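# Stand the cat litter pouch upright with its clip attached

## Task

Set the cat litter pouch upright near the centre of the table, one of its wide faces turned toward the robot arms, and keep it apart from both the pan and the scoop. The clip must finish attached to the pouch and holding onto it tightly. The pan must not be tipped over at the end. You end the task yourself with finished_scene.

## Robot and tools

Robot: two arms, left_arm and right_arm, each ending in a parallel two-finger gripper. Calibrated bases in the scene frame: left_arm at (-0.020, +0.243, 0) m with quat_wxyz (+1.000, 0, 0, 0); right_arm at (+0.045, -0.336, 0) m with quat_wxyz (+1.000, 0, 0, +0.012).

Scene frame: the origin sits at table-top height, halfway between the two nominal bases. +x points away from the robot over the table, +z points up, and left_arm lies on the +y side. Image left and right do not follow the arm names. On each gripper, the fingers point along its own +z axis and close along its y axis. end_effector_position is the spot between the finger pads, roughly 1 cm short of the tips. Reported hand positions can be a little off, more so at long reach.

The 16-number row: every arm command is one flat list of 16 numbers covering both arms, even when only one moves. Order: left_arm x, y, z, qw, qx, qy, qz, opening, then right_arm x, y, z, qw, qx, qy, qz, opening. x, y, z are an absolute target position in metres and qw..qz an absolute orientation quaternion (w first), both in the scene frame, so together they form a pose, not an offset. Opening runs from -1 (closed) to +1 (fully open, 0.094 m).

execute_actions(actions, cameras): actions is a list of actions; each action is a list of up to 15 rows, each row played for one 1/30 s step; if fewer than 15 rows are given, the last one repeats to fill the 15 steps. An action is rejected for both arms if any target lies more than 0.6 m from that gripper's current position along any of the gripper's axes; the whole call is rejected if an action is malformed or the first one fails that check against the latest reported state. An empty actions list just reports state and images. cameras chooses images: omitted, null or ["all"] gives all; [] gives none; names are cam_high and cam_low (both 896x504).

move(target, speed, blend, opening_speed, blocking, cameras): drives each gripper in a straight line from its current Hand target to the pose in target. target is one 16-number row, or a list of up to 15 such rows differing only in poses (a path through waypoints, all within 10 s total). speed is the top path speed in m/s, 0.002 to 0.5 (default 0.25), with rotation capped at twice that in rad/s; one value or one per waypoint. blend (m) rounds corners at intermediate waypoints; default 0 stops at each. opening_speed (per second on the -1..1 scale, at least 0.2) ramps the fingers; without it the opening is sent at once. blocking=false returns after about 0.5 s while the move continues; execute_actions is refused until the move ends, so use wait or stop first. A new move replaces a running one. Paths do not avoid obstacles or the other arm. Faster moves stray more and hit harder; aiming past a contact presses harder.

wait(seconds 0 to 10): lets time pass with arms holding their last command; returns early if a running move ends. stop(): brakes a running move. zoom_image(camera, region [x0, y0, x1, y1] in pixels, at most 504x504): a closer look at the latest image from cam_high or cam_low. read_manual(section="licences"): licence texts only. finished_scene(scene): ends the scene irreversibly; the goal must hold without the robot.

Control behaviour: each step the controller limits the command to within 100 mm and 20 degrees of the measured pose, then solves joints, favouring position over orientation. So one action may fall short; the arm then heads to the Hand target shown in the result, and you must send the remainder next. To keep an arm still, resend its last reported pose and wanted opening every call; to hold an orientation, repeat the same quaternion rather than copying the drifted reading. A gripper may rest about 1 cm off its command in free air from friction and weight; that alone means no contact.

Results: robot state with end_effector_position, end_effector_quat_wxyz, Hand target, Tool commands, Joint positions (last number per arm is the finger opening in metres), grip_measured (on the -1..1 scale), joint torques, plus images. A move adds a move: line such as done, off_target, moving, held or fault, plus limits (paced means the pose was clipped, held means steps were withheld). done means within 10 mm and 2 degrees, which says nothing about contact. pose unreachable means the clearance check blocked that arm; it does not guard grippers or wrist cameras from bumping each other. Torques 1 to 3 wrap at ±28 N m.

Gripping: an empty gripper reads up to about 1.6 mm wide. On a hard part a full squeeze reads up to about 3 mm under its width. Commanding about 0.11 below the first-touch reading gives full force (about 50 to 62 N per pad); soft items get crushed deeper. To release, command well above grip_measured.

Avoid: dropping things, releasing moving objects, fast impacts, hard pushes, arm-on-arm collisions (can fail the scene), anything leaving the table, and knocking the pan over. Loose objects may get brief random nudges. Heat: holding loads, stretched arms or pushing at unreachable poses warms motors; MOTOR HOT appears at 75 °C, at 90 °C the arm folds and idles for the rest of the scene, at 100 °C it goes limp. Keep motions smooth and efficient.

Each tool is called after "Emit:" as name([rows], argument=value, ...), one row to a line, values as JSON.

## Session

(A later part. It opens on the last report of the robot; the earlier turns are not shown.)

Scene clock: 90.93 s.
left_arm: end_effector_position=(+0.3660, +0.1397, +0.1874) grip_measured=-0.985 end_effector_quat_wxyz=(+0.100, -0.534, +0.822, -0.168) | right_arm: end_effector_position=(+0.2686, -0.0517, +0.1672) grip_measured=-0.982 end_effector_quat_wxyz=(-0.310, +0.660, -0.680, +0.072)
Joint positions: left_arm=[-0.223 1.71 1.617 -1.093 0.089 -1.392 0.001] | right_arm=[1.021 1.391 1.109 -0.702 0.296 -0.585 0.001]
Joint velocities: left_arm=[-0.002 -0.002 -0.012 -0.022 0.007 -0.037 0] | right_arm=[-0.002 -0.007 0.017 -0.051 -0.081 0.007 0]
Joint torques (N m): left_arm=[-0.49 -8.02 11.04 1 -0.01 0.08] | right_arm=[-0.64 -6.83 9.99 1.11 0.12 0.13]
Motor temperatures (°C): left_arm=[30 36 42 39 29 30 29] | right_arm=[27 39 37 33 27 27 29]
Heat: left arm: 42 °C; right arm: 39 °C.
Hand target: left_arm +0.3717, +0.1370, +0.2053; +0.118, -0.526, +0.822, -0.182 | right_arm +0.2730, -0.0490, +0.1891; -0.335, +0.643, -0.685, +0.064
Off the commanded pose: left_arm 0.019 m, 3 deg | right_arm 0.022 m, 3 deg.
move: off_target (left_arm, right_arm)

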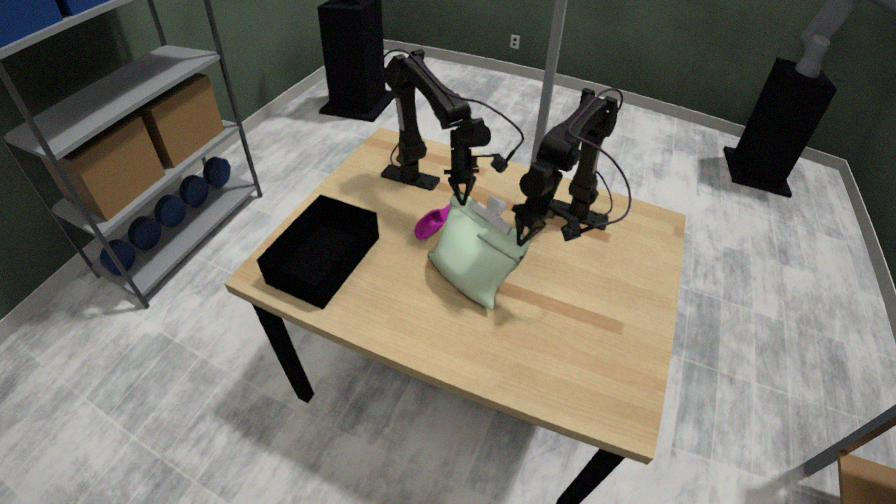

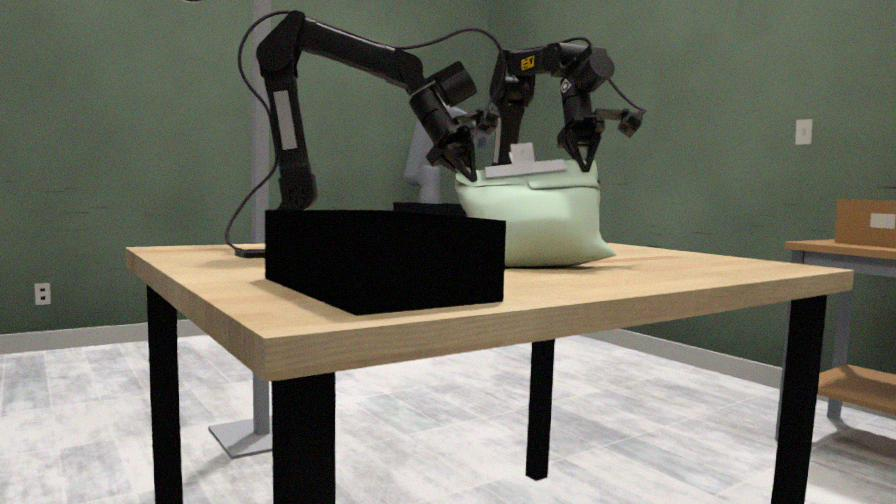

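Emit:
move([
  [0.368, 0.138, 0.242, 0.02344, -0.53682, 0.84256, -0.03679, -1.0, 0.273, -0.048, 0.25, 0.25762, -0.61198, 0.7385, 0.11741, -1.0],
], speed=0.06)

Emit:
zoom_image(camera="cam_high", region=[390, 170, 550, 310])

Emit:
zoom_image(camera="cam_low", region=[380, 100, 660, 300])

Scene clock: 95.57 s.
left_arm: end_effector_position=(+0.3612, +0.1356, +0.2171) grip_measured=-0.985 end_effector_quat_wxyz=(+0.035, -0.539, +0.839, -0.072) | right_arm: end_effector_position=(+0.2642, -0.0596, +0.2234) grip_measured=-0.982 end_effector_quat_wxyz=(+0.217, -0.622, +0.745, +0.102)
Joint positions: left_arm=[-0.255 1.99 2.169 -1.596 0.047 -1.401 0.001] | right_arm=[0.801 1.483 1.492 -1.115 -0.143 -0.532 0.001]
Joint velocities: left_arm=[-0.002 -0.012 -0.017 -0.007 0.007 -0.007 0] | right_arm=[-0.002 -0.002 0.017 -0.051 0.037 -0.081 0]
Joint torques (N m): left_arm=[-0.17 -11.6 10 0.78 -0.41 -0.01] | right_arm=[-0.73 -6.19 11.59 1.19 -0.27 0.08]
Motor temperatures (°C): left_arm=[30 37 43 38 29 30 29] | right_arm=[27 39 39 34 27 27 29]
Heat: left arm: 43 °C; right arm: 39 °C.
Hand target: left_arm +0.3673, +0.1382, +0.2417; +0.076, -0.537, +0.835, -0.093 | right_arm +0.2725, -0.0504, +0.2510; +0.259, -0.612, +0.738, +0.116
Off the commanded pose: left_arm 0.026 m, 4 deg | right_arm 0.030 m, 5 deg.
joint read past its limit (left arm) — joint 4 (wrist pitch), lower limit.
joint sent to its limit (left arm) — joint 4 (wrist pitch), lower limit. The joint targets are off in orientation, not in position.
move: off_target (left_arm, right_arm)

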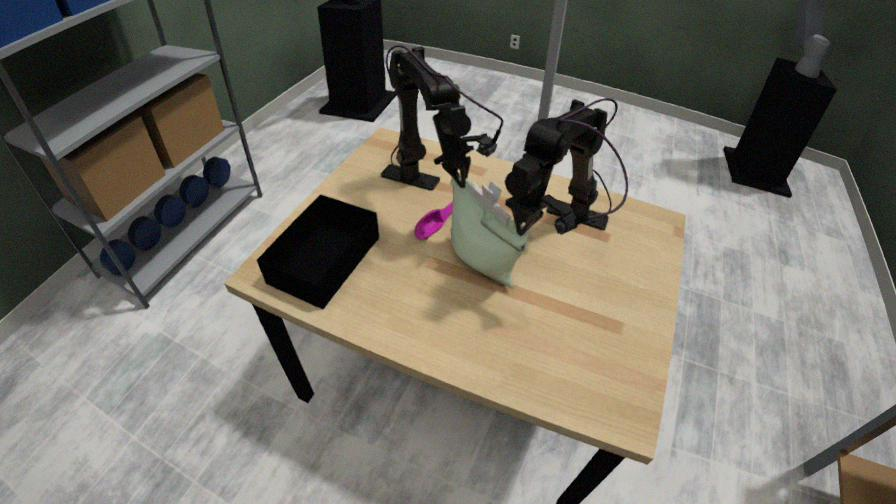

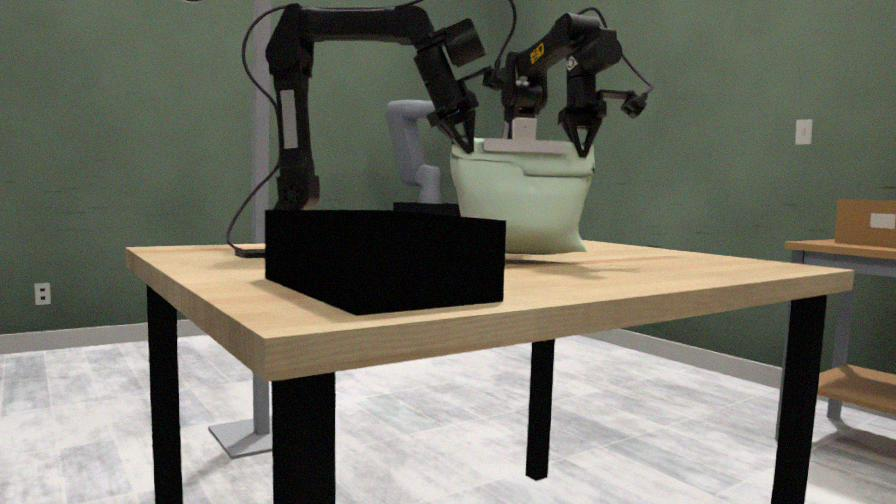

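Scaled by 3.150.

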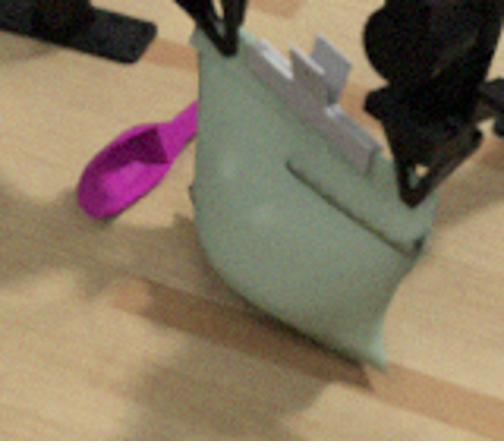

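Scaled by 1.800.

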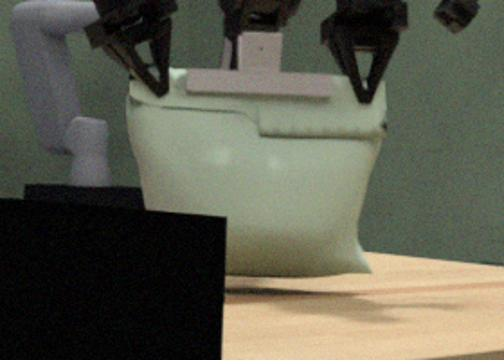

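Emit:
move([
  [0.280, 0.157, 0.242, 0.0923, -0.70106, 0.70106, -0.0923, -1.0, 0.281, -0.053, 0.25, 0.22596, -0.75783, 0.58788, 0.17059, -1.0],
], speed=0.06)

Emit:
zoom_image(camera="cam_high", region=[390, 150, 590, 310])

Emit:
zoom_image(camera="cam_low", region=[380, 100, 660, 300])

Scene clock: 100.90 s.
left_arm: end_effector_position=(+0.2783, +0.1556, +0.2256) grip_measured=-0.985 end_effector_quat_wxyz=(-0.063, +0.704, -0.705, +0.065) | right_arm: end_effector_position=(+0.2755, -0.0640, +0.2278) grip_measured=-0.982 end_effector_quat_wxyz=(-0.190, +0.761, -0.600, -0.160)
Joint positions: left_arm=[-0.317 1.614 1.729 -1.513 -0.053 -1.882 0.001] | right_arm=[0.647 1.624 1.66 -1.29 -0.396 -1.072 0.001]
Joint velocities: left_arm=[0.007 0.017 0.012 -0.022 0.007 -0.095 0] | right_arm=[-0.002 0.002 -0.017 0.066 -0.022 0.007 0]
Joint torques (N m): left_arm=[-0.64 -9.63 6.54 0.98 -0.39 -0.02] | right_arm=[-0.59 -7.05 10.82 0.83 -0.73 0.03]
Motor temperatures (°C): left_arm=[30 39 42 37 29 30 29] | right_arm=[27 39 40 34 27 27 29]
Heat: left arm: 42 °C; right arm: 40 °C.
Hand target: left_arm +0.2801, +0.1578, +0.2422; -0.092, +0.701, -0.701, +0.093 | right_arm +0.2808, -0.0549, +0.2502; -0.227, +0.758, -0.587, -0.169
Off the commanded pose: left_arm 0.017 m, 5 deg | right_arm 0.025 m, 5 deg.
move: off_target (left_arm, right_arm)

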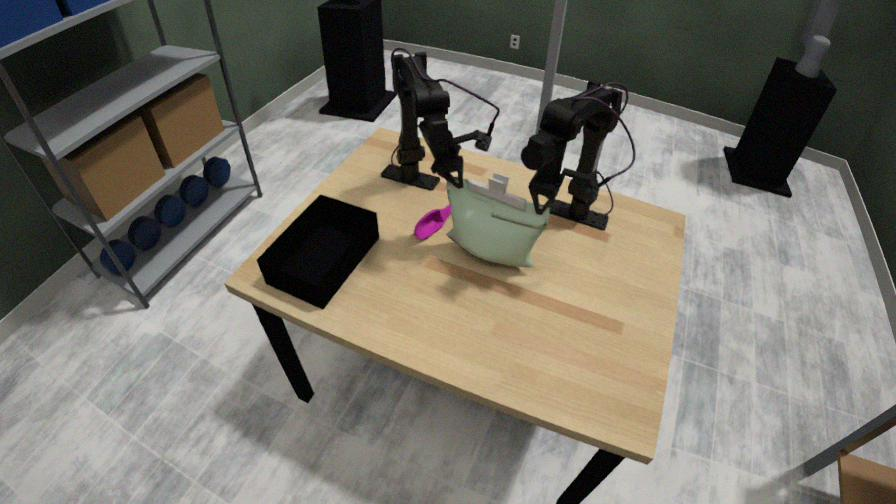

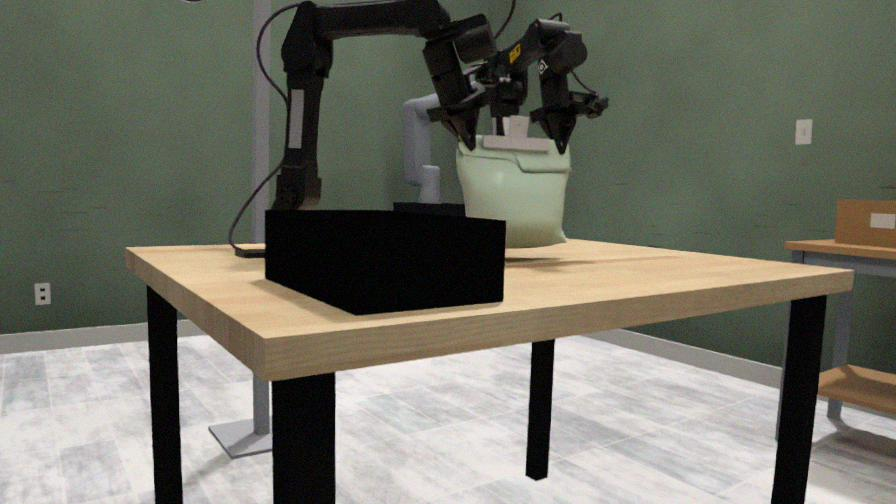

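Scaled by 2.520.

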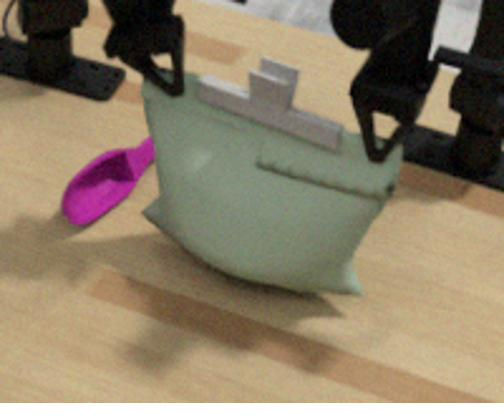

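Scaled by 1.800.

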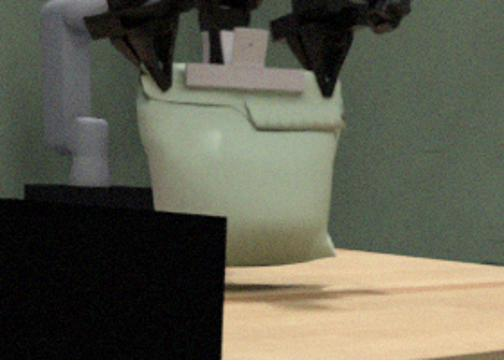

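Emit:
move([
  [0.280, 0.157, 0.212, 0.0923, -0.70106, 0.70106, -0.0923, -1.0, 0.281, -0.053, 0.22, 0.22596, -0.75783, 0.58788, 0.17059, -1.0],
], speed=0.03)

Emit:
zoom_image(camera="cam_high", region=[390, 150, 590, 310])

Emit:
zoom_image(camera="cam_low", region=[380, 100, 660, 300])

Scene clock: 102.83 s.
left_arm: end_effector_position=(+0.2764, +0.1557, +0.1973) grip_measured=-0.985 end_effector_quat_wxyz=(-0.064, +0.704, -0.704, +0.067) | right_arm: end_effector_position=(+0.2777, -0.0624, +0.2059) grip_measured=-0.982 end_effector_quat_wxyz=(-0.185, +0.761, -0.601, -0.160)
Joint positions: left_arm=[-0.32 1.568 1.564 -1.388 -0.054 -1.886 0.001] | right_arm=[0.646 1.624 1.573 -1.214 -0.396 -1.073 0.001]
Joint velocities: left_arm=[-0.017 -0.017 -0.007 0.051 0.037 -0.037 -0.001] | right_arm=[-0.002 0.002 -0.027 0.037 0.022 0.007 0.001]
Joint torques (N m): left_arm=[-0.61 -9.21 6.28 1 -0.36 -0.05] | right_arm=[-0.51 -9.06 5.78 1.2 -0.7 -0.02]
Motor temperatures (°C): left_arm=[30 39 41 37 29 30 29] | right_arm=[27 39 40 34 27 27 29]
Heat: left arm: 41 °C; right arm: 40 °C.
Hand target: left_arm +0.2795, +0.1571, +0.2118; -0.091, +0.701, -0.701, +0.092 | right_arm +0.2806, -0.0539, +0.2209; -0.225, +0.759, -0.587, -0.170
Off the commanded pose: left_arm 0.015 m, 4 deg | right_arm 0.017 m, 5 deg.
move: off_target (left_arm, right_arm)

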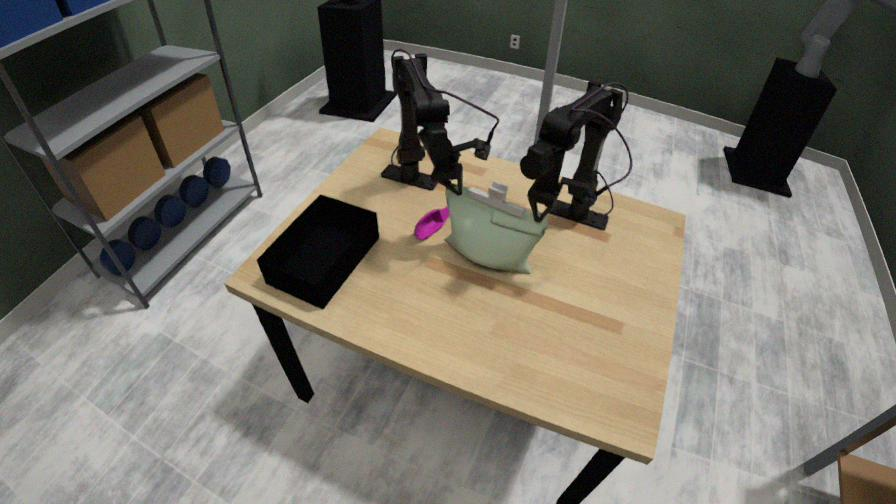

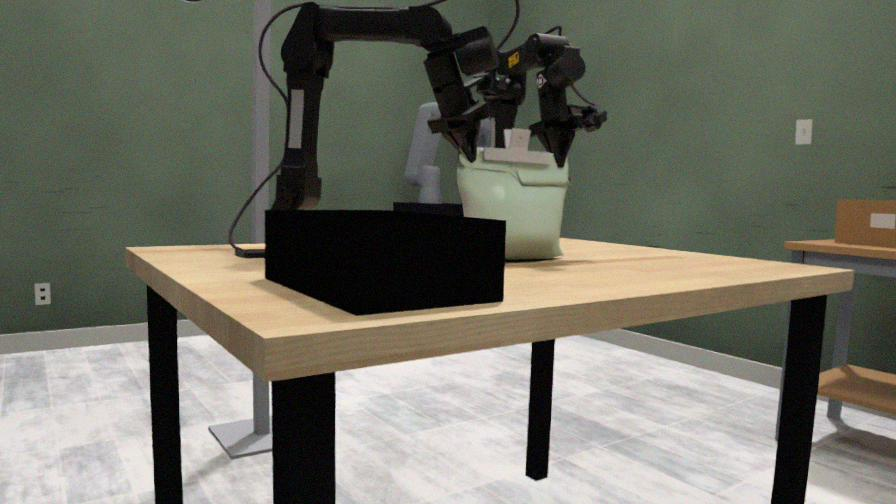

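Scaled by 2.520.

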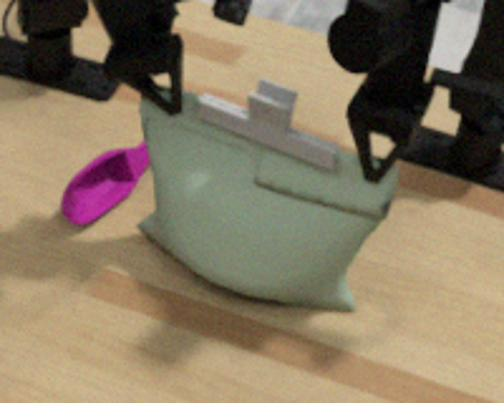

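Scaled by 1.800.

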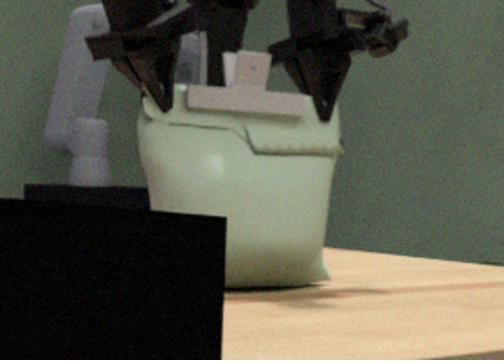

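Emit:
move([
  [0.280, 0.157, 0.197, 0.0923, -0.70106, 0.70106, -0.0923, -1.0, 0.281, -0.053, 0.203, 0.22596, -0.75783, 0.58788, 0.17059, -1.0],
], speed=0.03)

Emit:
zoom_image(camera="cam_high", region=[390, 150, 590, 310])

Emit:
zoom_image(camera="cam_low", region=[380, 100, 660, 300])

Scene clock: 105.87 s.
left_arm: end_effector_position=(+0.2789, +0.1550, +0.1878) grip_measured=-0.985 end_effector_quat_wxyz=(-0.070, +0.704, -0.702, +0.079) | right_arm: end_effector_position=(+0.2797, -0.0631, +0.1948) grip_measured=-0.982 end_effector_quat_wxyz=(-0.193, +0.760, -0.600, -0.158)
Joint positions: left_arm=[-0.32 1.545 1.497 -1.319 -0.055 -1.887 0.001] | right_arm=[0.641 1.606 1.506 -1.149 -0.396 -1.075 0.001]
Joint velocities: left_arm=[-0.007 -0.002 0.012 0.007 -0.007 -0.051 0] | right_arm=[-0.002 0.017 -0.017 0.007 0.007 -0.007 -0.002]
Joint torques (N m): left_arm=[-0.81 -8.34 6 0.96 -0.34 0] | right_arm=[-0.35 -8.49 5.03 1.25 -0.76 0.03]
Motor temperatures (°C): left_arm=[30 39 40 37 29 30 29] | right_arm=[27 39 39 34 27 27 29]
Heat: left arm: 40 °C; right arm: 39 °C.
Hand target: left_arm +0.2800, +0.1570, +0.1968; -0.091, +0.701, -0.701, +0.093 | right_arm +0.2808, -0.0538, +0.2038; -0.225, +0.759, -0.587, -0.170
Off the commanded pose: left_arm 0.009 m, 3 deg | right_arm 0.013 m, 4 deg.
move: off_target (left_arm, right_arm)

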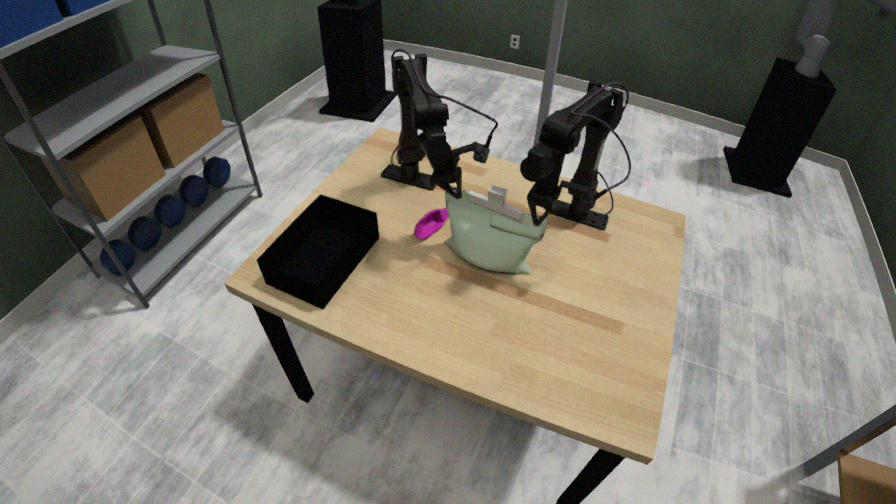

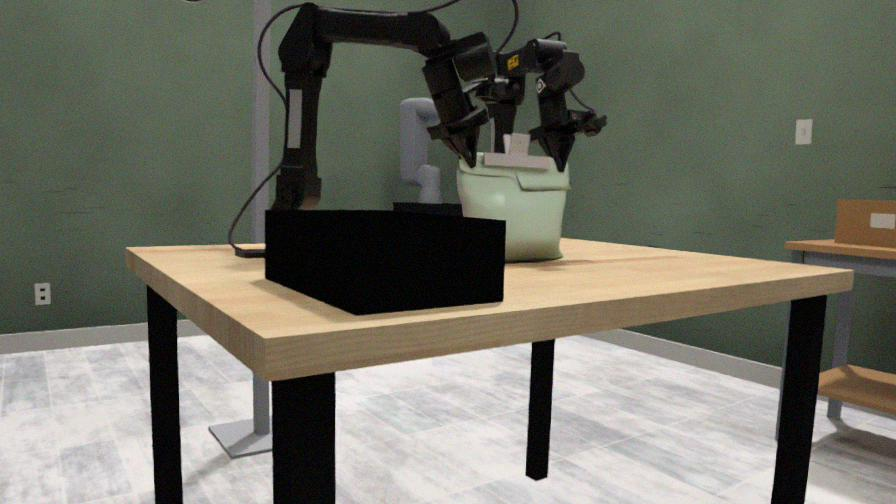

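Scaled by 2.520.

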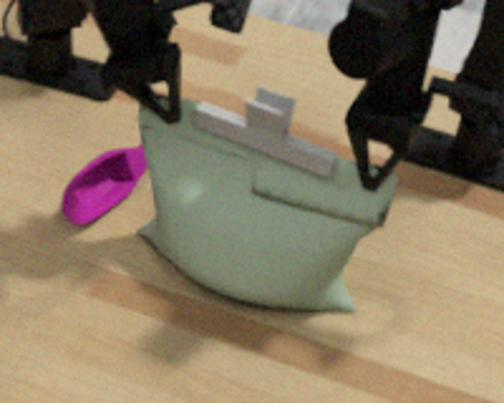

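Scaled by 1.800.

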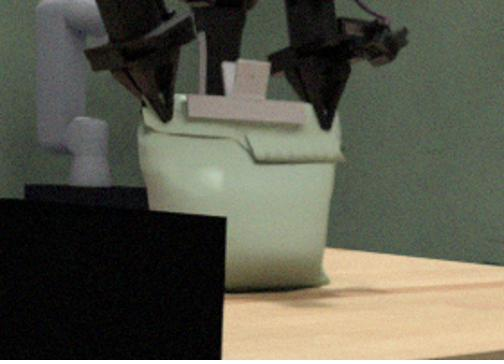

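Emit:
move([
  [0.280, 0.157, 0.188, 0.0923, -0.70106, 0.70106, -0.0923, -1.0, 0.281, -0.053, 0.194, 0.22596, -0.75783, 0.58788, 0.17059, -1.0],
], speed=0.03)

Emit:
zoom_image(camera="cam_low", region=[380, 100, 660, 300])

Scene clock: 106.90 s.
left_arm: end_effector_position=(+0.2792, +0.1558, +0.1824) grip_measured=-0.985 end_effector_quat_wxyz=(-0.075, +0.704, -0.702, +0.083) | right_arm: end_effector_position=(+0.2808, -0.0622, +0.1904) grip_measured=-0.982 end_effector_quat_wxyz=(-0.201, +0.760, -0.598, -0.156)
Joint positions: left_arm=[-0.32 1.53 1.459 -1.284 -0.059 -1.887 0.001] | right_arm=[0.641 1.594 1.47 -1.108 -0.396 -1.076 0.001]
Joint velocities: left_arm=[-0.002 -0.007 -0.007 -0.007 -0.037 -0.037 -0.001] | right_arm=[-0.002 0.002 -0.007 0.022 -0.066 -0.037 -0.002]
Joint torques (N m): left_arm=[-0.79 -7.38 5.72 1 -0.33 -0.07] | right_arm=[0.12 -7.6 4.92 1.27 -0.71 0]
Motor temperatures (°C): left_arm=[30 38 40 36 29 30 30] | right_arm=[27 39 39 34 27 27 29]
Heat: left arm: 40 °C; right arm: 39 °C.
Hand target: left_arm +0.2800, +0.1570, +0.1877; -0.092, +0.701, -0.701, +0.092 | right_arm +0.2808, -0.0536, +0.1945; -0.225, +0.759, -0.587, -0.170
Off the commanded pose: left_arm 0.006 m, 2 deg | right_arm 0.010 m, 3 deg.
move: off_target (right_arm)

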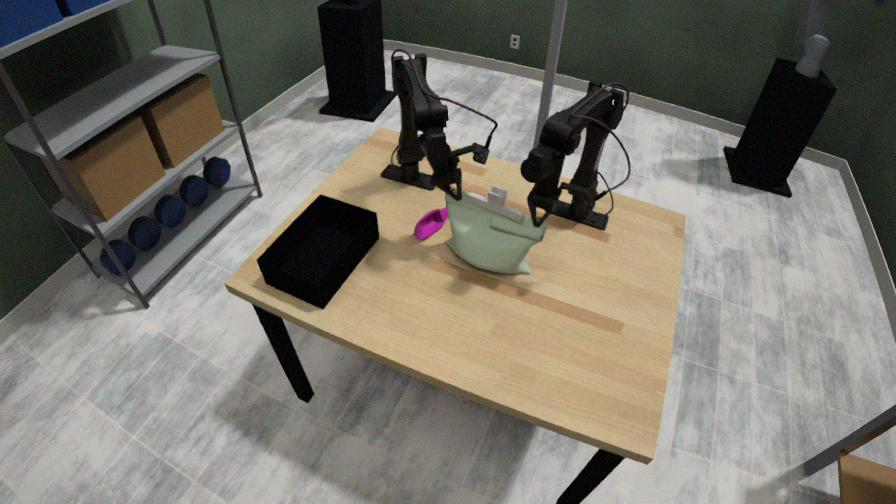

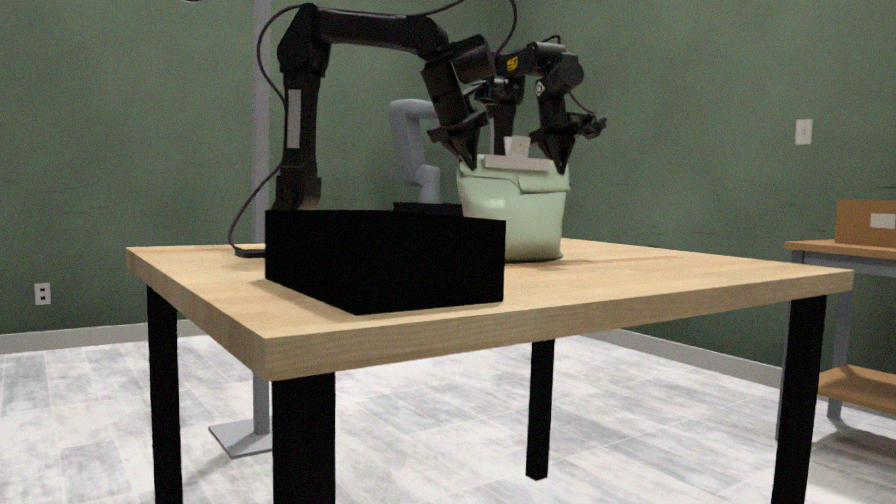

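Scaled by 1.800.

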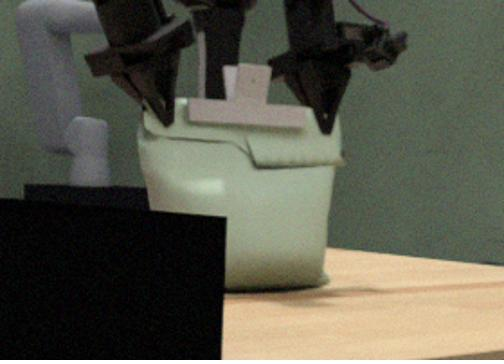

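Emit:
move([
  [0.280, 0.157, 0.188, 0.0923, -0.70106, 0.70106, -0.0923, -0.8, 0.281, -0.053, 0.194, 0.22596, -0.75783, 0.58788, 0.17059, -0.8],
], speed=0.03, opening_speed=0.3)

Emit:
zoom_image(camera="cam_low", region=[380, 100, 660, 300])

Emit:
zoom_image(camera="cam_high", region=[390, 150, 590, 310])

Scene clock: 108.13 s.
left_arm: end_effector_position=(+0.2819, +0.1554, +0.1831) grip_measured=-0.802 end_effector_quat_wxyz=(-0.080, +0.703, -0.702, +0.086) | right_arm: end_effector_position=(+0.2856, -0.0547, +0.1949) grip_measured=-0.802 end_effector_quat_wxyz=(-0.222, +0.760, -0.590, -0.160)
Joint positions: left_arm=[-0.322 1.53 1.459 -1.273 -0.067 -1.887 0.009] | right_arm=[0.641 1.594 1.47 -1.068 -0.414 -1.076 0.009]
Joint velocities: left_arm=[-0.002 0.017 0.022 -0.022 -0.051 0.051 -0.001] | right_arm=[-0.012 -0.002 -0.002 -0.066 0.095 -0.007 0]
Joint torques (N m): left_arm=[-0.47 -7.53 5.61 0.92 -0.26 0.01] | right_arm=[-0.06 -7.8 4.45 1.01 -0.53 0.03]
Motor temperatures (°C): left_arm=[30 38 40 36 29 30 29] | right_arm=[27 39 39 34 27 27 29]
Heat: left arm: 40 °C; right arm: 39 °C.
Hand target: left_arm +0.2802, +0.1569, +0.1878; -0.092, +0.701, -0.701, +0.093 | right_arm +0.2811, -0.0532, +0.1943; -0.225, +0.758, -0.588, -0.171
Off the commanded pose: left_arm 0.005 m, 2 deg | right_arm 0.005 m, 1 deg.
move: done

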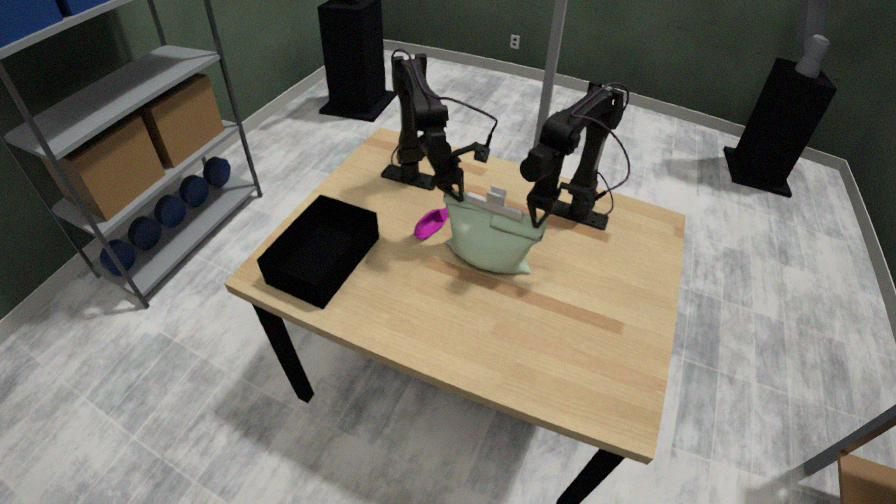

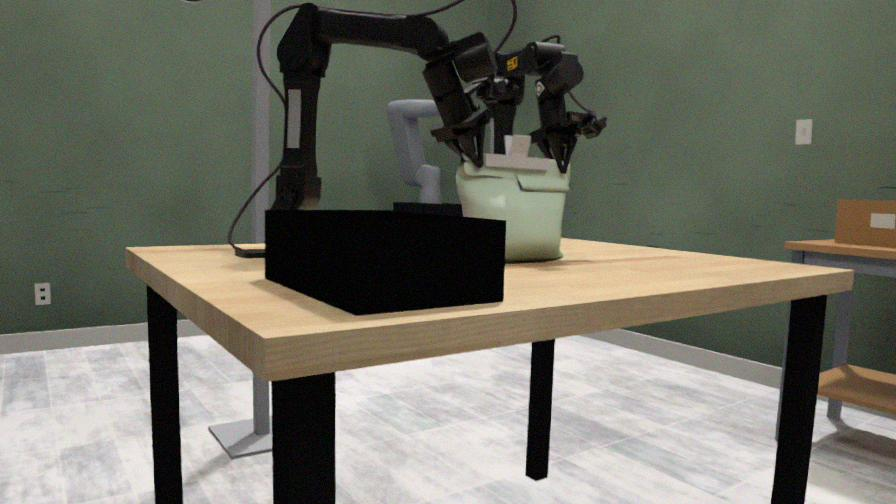

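Scaled by 1.800.

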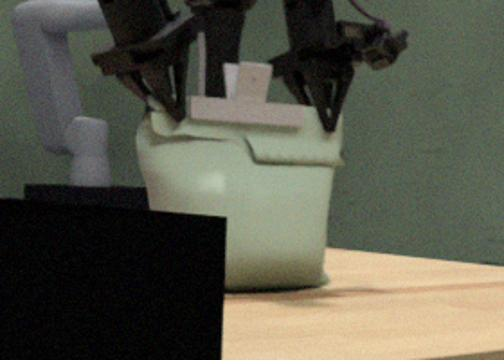

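Scaled by 2.520.

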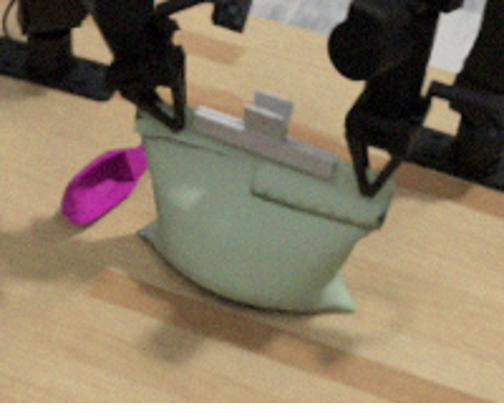

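Emit:
move([
  [0.280, 0.157, 0.188, 0.0923, -0.70106, 0.70106, -0.0923, -0.5, 0.281, -0.053, 0.194, 0.22596, -0.75783, 0.58788, 0.17059, -0.5],
], speed=0.03, opening_speed=0.3)

Emit:
zoom_image(camera="cam_low", region=[380, 100, 660, 300])

Emit:
zoom_image(camera="cam_high", region=[390, 150, 590, 310])

Scene clock: 109.43 s.
left_arm: end_effector_position=(+0.2824, +0.1553, +0.1833) grip_measured=-0.502 end_effector_quat_wxyz=(-0.081, +0.703, -0.702, +0.087) | right_arm: end_effector_position=(+0.2869, -0.0533, +0.1958) grip_measured=-0.502 end_effector_quat_wxyz=(-0.226, +0.760, -0.588, -0.160)
Joint positions: left_arm=[-0.322 1.53 1.459 -1.27 -0.067 -1.887 0.023] | right_arm=[0.641 1.594 1.47 -1.058 -0.415 -1.076 0.023]
Joint velocities: left_arm=[-0.002 0.017 -0.002 -0.037 -0.037 0.081 0.001] | right_arm=[-0.002 -0.007 -0.002 -0.037 0.007 0.022 0.001]
Joint torques (N m): left_arm=[-0.38 -7.49 5.67 0.93 -0.25 -0.02] | right_arm=[0.08 -7.94 4.57 0.95 -0.55 0.03]
Motor temperatures (°C): left_arm=[30 38 40 36 29 30 29] | right_arm=[27 39 39 34 27 27 29]
Heat: left arm: 40 °C; right arm: 39 °C.
Hand target: left_arm +0.2801, +0.1570, +0.1878; -0.092, +0.701, -0.701, +0.092 | right_arm +0.2810, -0.0530, +0.1941; -0.226, +0.758, -0.588, -0.171
Off the commanded pose: left_arm 0.006 m, 1 deg | right_arm 0.006 m, 1 deg.
move: done

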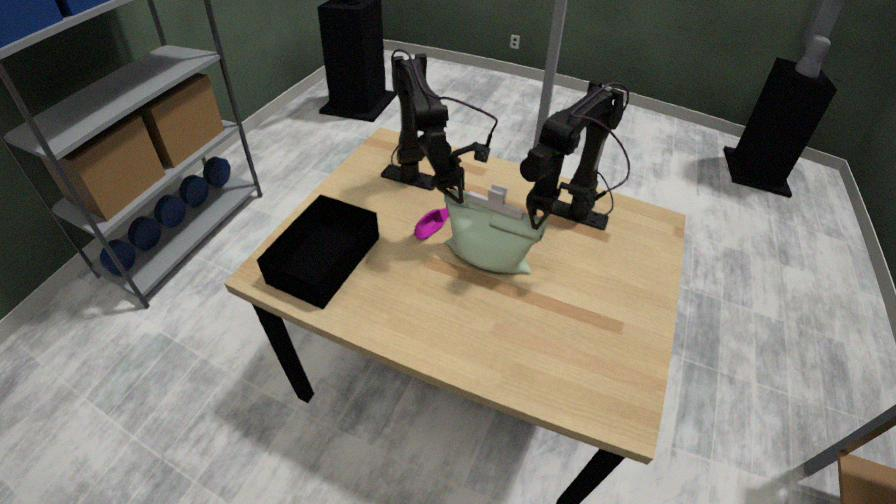

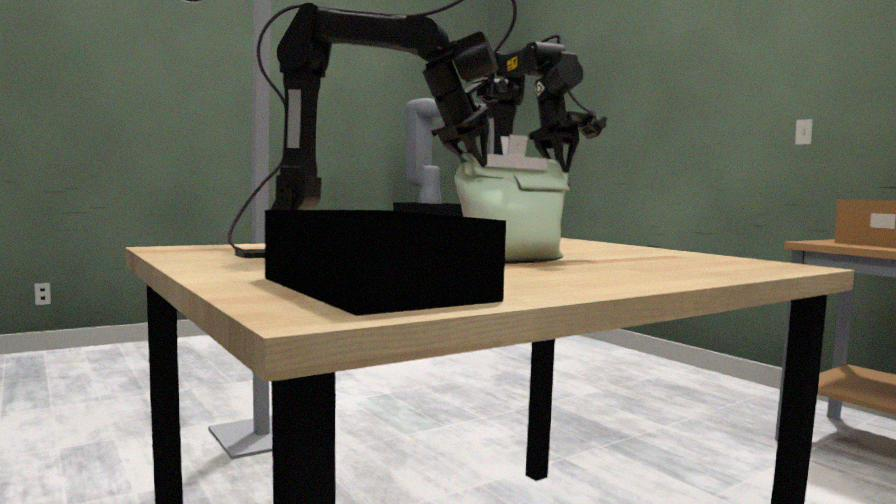

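Scaled by 1.800.

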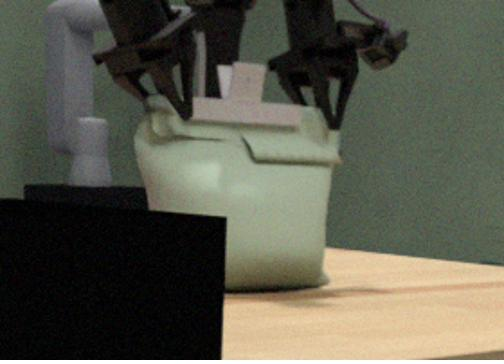

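Scaled by 2.520.

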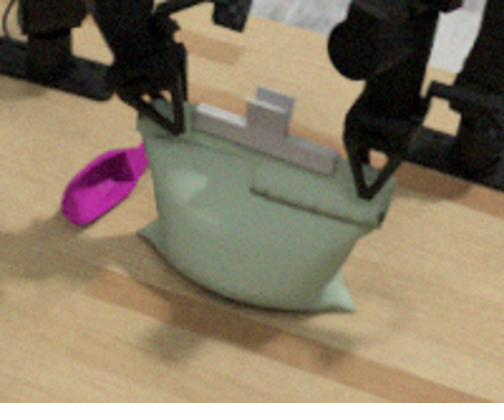

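Emit:
move([
  [0.280, 0.157, 0.188, 0.0923, -0.70106, 0.70106, -0.0923, 0.1, 0.281, -0.053, 0.194, 0.22596, -0.75783, 0.58788, 0.17059, 0.1],
], speed=0.03, opening_speed=0.5)

Emit:
zoom_image(camera="cam_low", region=[380, 100, 660, 300])

Emit:
zoom_image(camera="cam_high", region=[390, 150, 590, 310])

Scene clock: 111.03 s.
left_arm: end_effector_position=(+0.2826, +0.1552, +0.1833) grip_measured=+0.099 end_effector_quat_wxyz=(-0.081, +0.703, -0.702, +0.088) | right_arm: end_effector_position=(+0.2872, -0.0531, +0.1960) grip_measured=+0.098 end_effector_quat_wxyz=(-0.227, +0.760, -0.588, -0.159)
Joint positions: left_arm=[-0.322 1.53 1.459 -1.27 -0.067 -1.887 0.052] | right_arm=[0.641 1.594 1.47 -1.057 -0.415 -1.075 0.052]
Joint velocities: left_arm=[-0.007 0.007 -0.007 0.037 -0.007 -0.066 0] | right_arm=[-0.002 0.002 -0.032 -0.007 -0.022 0.037 0]
Joint torques (N m): left_arm=[-0.51 -7.53 5.68 0.91 -0.22 0.02] | right_arm=[-0.05 -7.88 4.53 0.95 -0.52 0.05]
Motor temperatures (°C): left_arm=[30 38 40 36 29 30 29] | right_arm=[27 40 38 34 27 27 29]
Heat: left arm: 40 °C; right arm: 40 °C.
Hand target: left_arm +0.2802, +0.1570, +0.1879; -0.092, +0.701, -0.701, +0.092 | right_arm +0.2810, -0.0530, +0.1941; -0.226, +0.758, -0.588, -0.171
Off the commanded pose: left_arm 0.006 m, 1 deg | right_arm 0.006 m, 1 deg.
move: done

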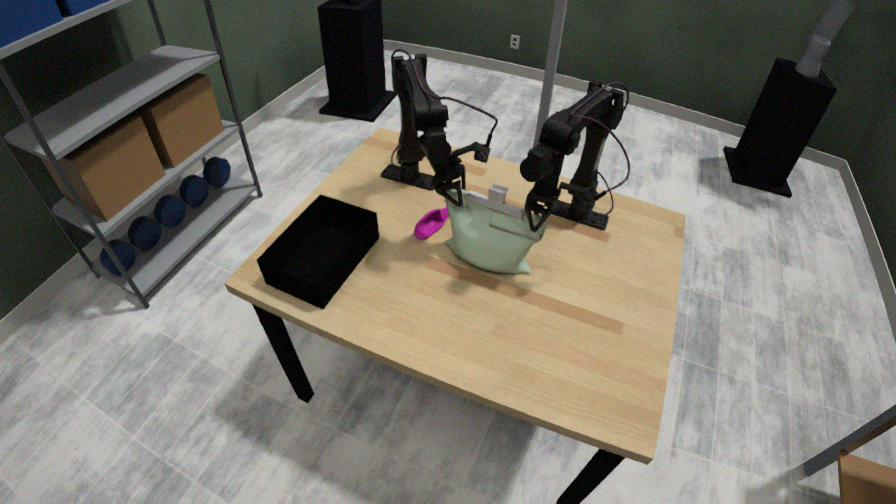

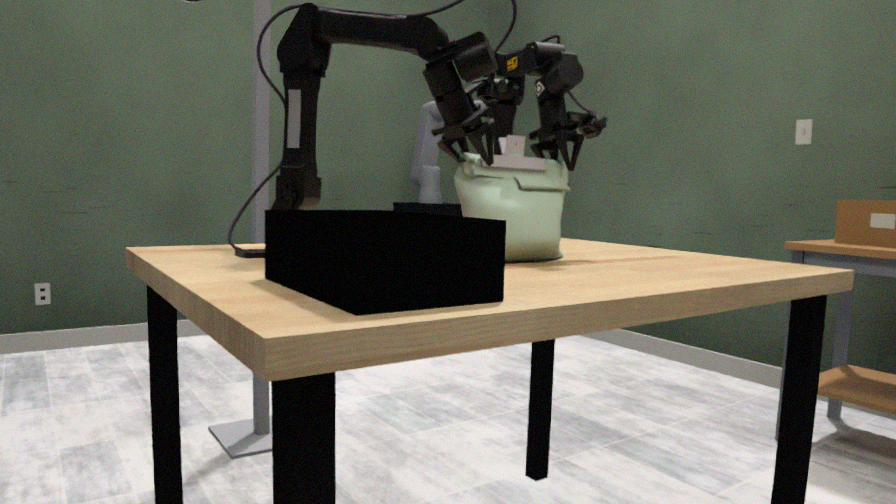

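Scaled by 1.800.

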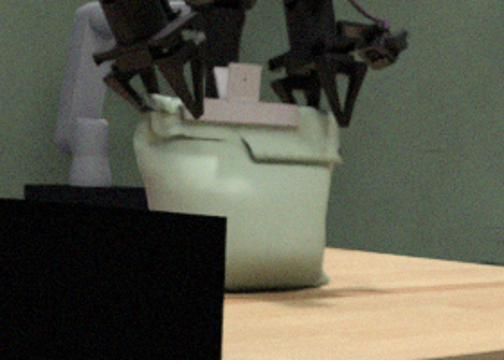

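Scaled by 2.520.

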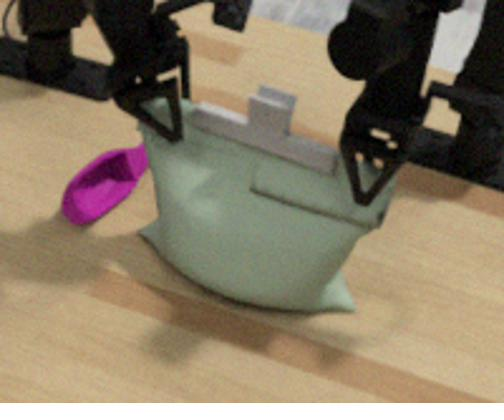

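Emit:
move([
  [0.280, 0.160, 0.265, 0.0923, -0.70106, 0.70106, -0.0923, 0.1, 0.281, -0.098, 0.264, 0.22596, -0.75783, 0.58788, 0.17059, 0.1],
], speed=0.05)

Emit:
zoom_image(camera="cam_low", region=[380, 100, 660, 300])

Emit:
zoom_image(camera="cam_high", region=[390, 150, 590, 310])

Scene clock: 113.60 s.
left_arm: end_effector_position=(+0.2805, +0.1559, +0.2640) grip_measured=+0.099 end_effector_quat_wxyz=(-0.089, +0.701, -0.700, +0.103) | right_arm: end_effector_position=(+0.2835, -0.0983, +0.2498) grip_measured=+0.098 end_effector_quat_wxyz=(-0.211, +0.759, -0.594, -0.165)
Joint positions: left_arm=[-0.322 1.593 1.852 -1.564 -0.067 -1.886 0.052] | right_arm=[0.521 1.577 1.689 -1.379 -0.457 -1.198 0.052]
Joint velocities: left_arm=[-0.012 -0.007 0.002 -0.007 0.037 -0.081 0] | right_arm=[0.002 0.007 -0.012 -0.037 -0.007 0.007 0]
Joint torques (N m): left_arm=[0.53 -4.27 7.71 0.66 -0.22 0.11] | right_arm=[-0.83 -7.45 8.47 0.56 -0.53 -0.11]
Motor temperatures (°C): left_arm=[30 37 40 36 29 30 29] | right_arm=[27 40 38 33 27 27 29]
Heat: left arm: 40 °C; right arm: 40 °C.
Hand target: left_arm +0.2810, +0.1597, +0.2649; -0.093, +0.701, -0.701, +0.094 | right_arm +0.2805, -0.0985, +0.2637; -0.227, +0.758, -0.588, -0.169
Off the commanded pose: left_arm 0.004 m, 1 deg | right_arm 0.014 m, 2 deg.
joint sent to its limit (left arm) — joint 4 (wrist pitch), lower limit. The joint targets still meet the commanded pose.
move: off_target (right_arm)

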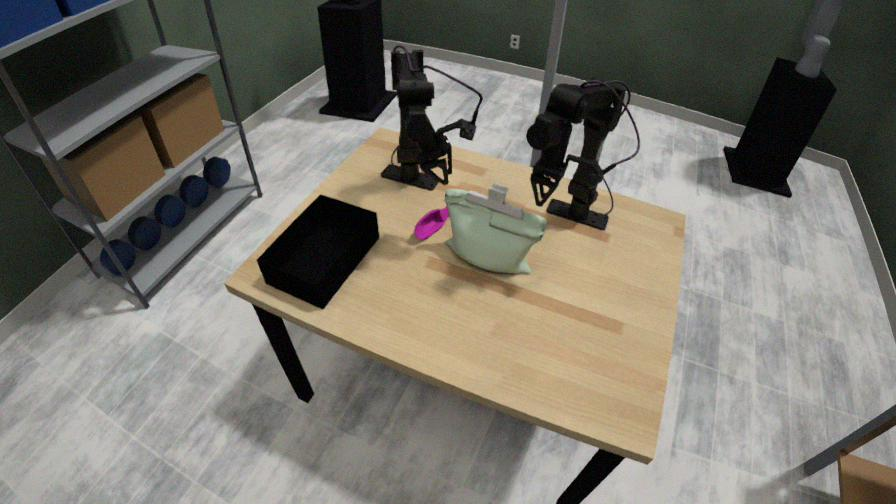

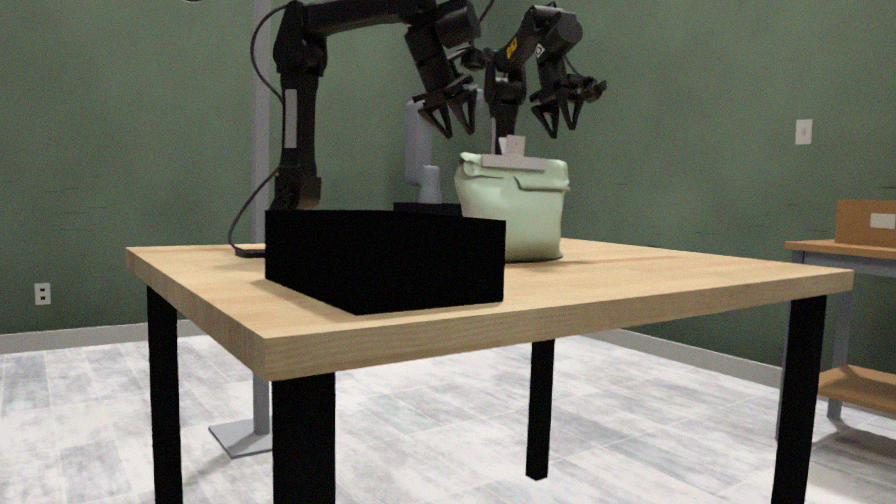

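Scaled by 1.800.

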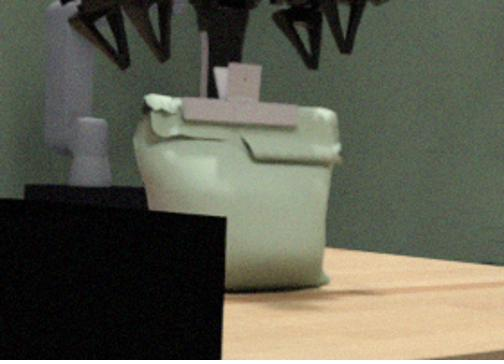

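Scaled by 2.520.

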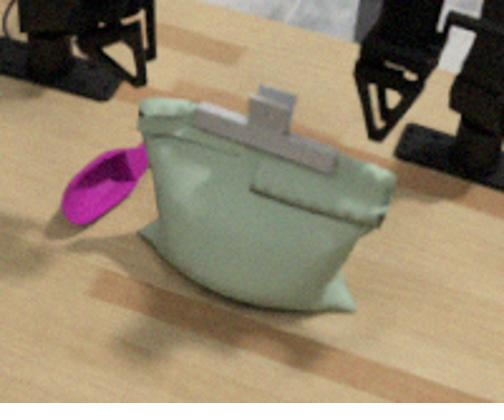

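Emit:
zoom_image(camera="cam_low", region=[440, 120, 590, 270])

Emit:
zoom_image(camera="cam_high", region=[430, 170, 560, 280])

Scaled by 3.360.

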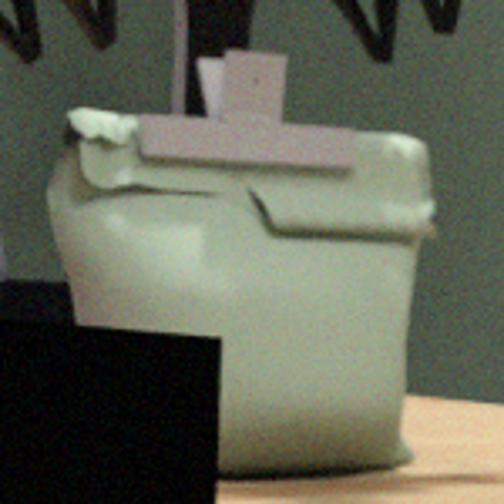

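Scaled by 3.877.

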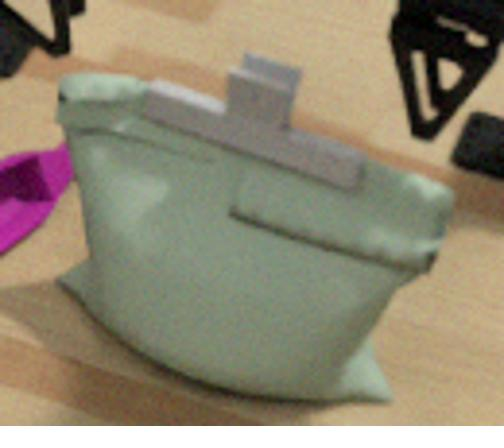

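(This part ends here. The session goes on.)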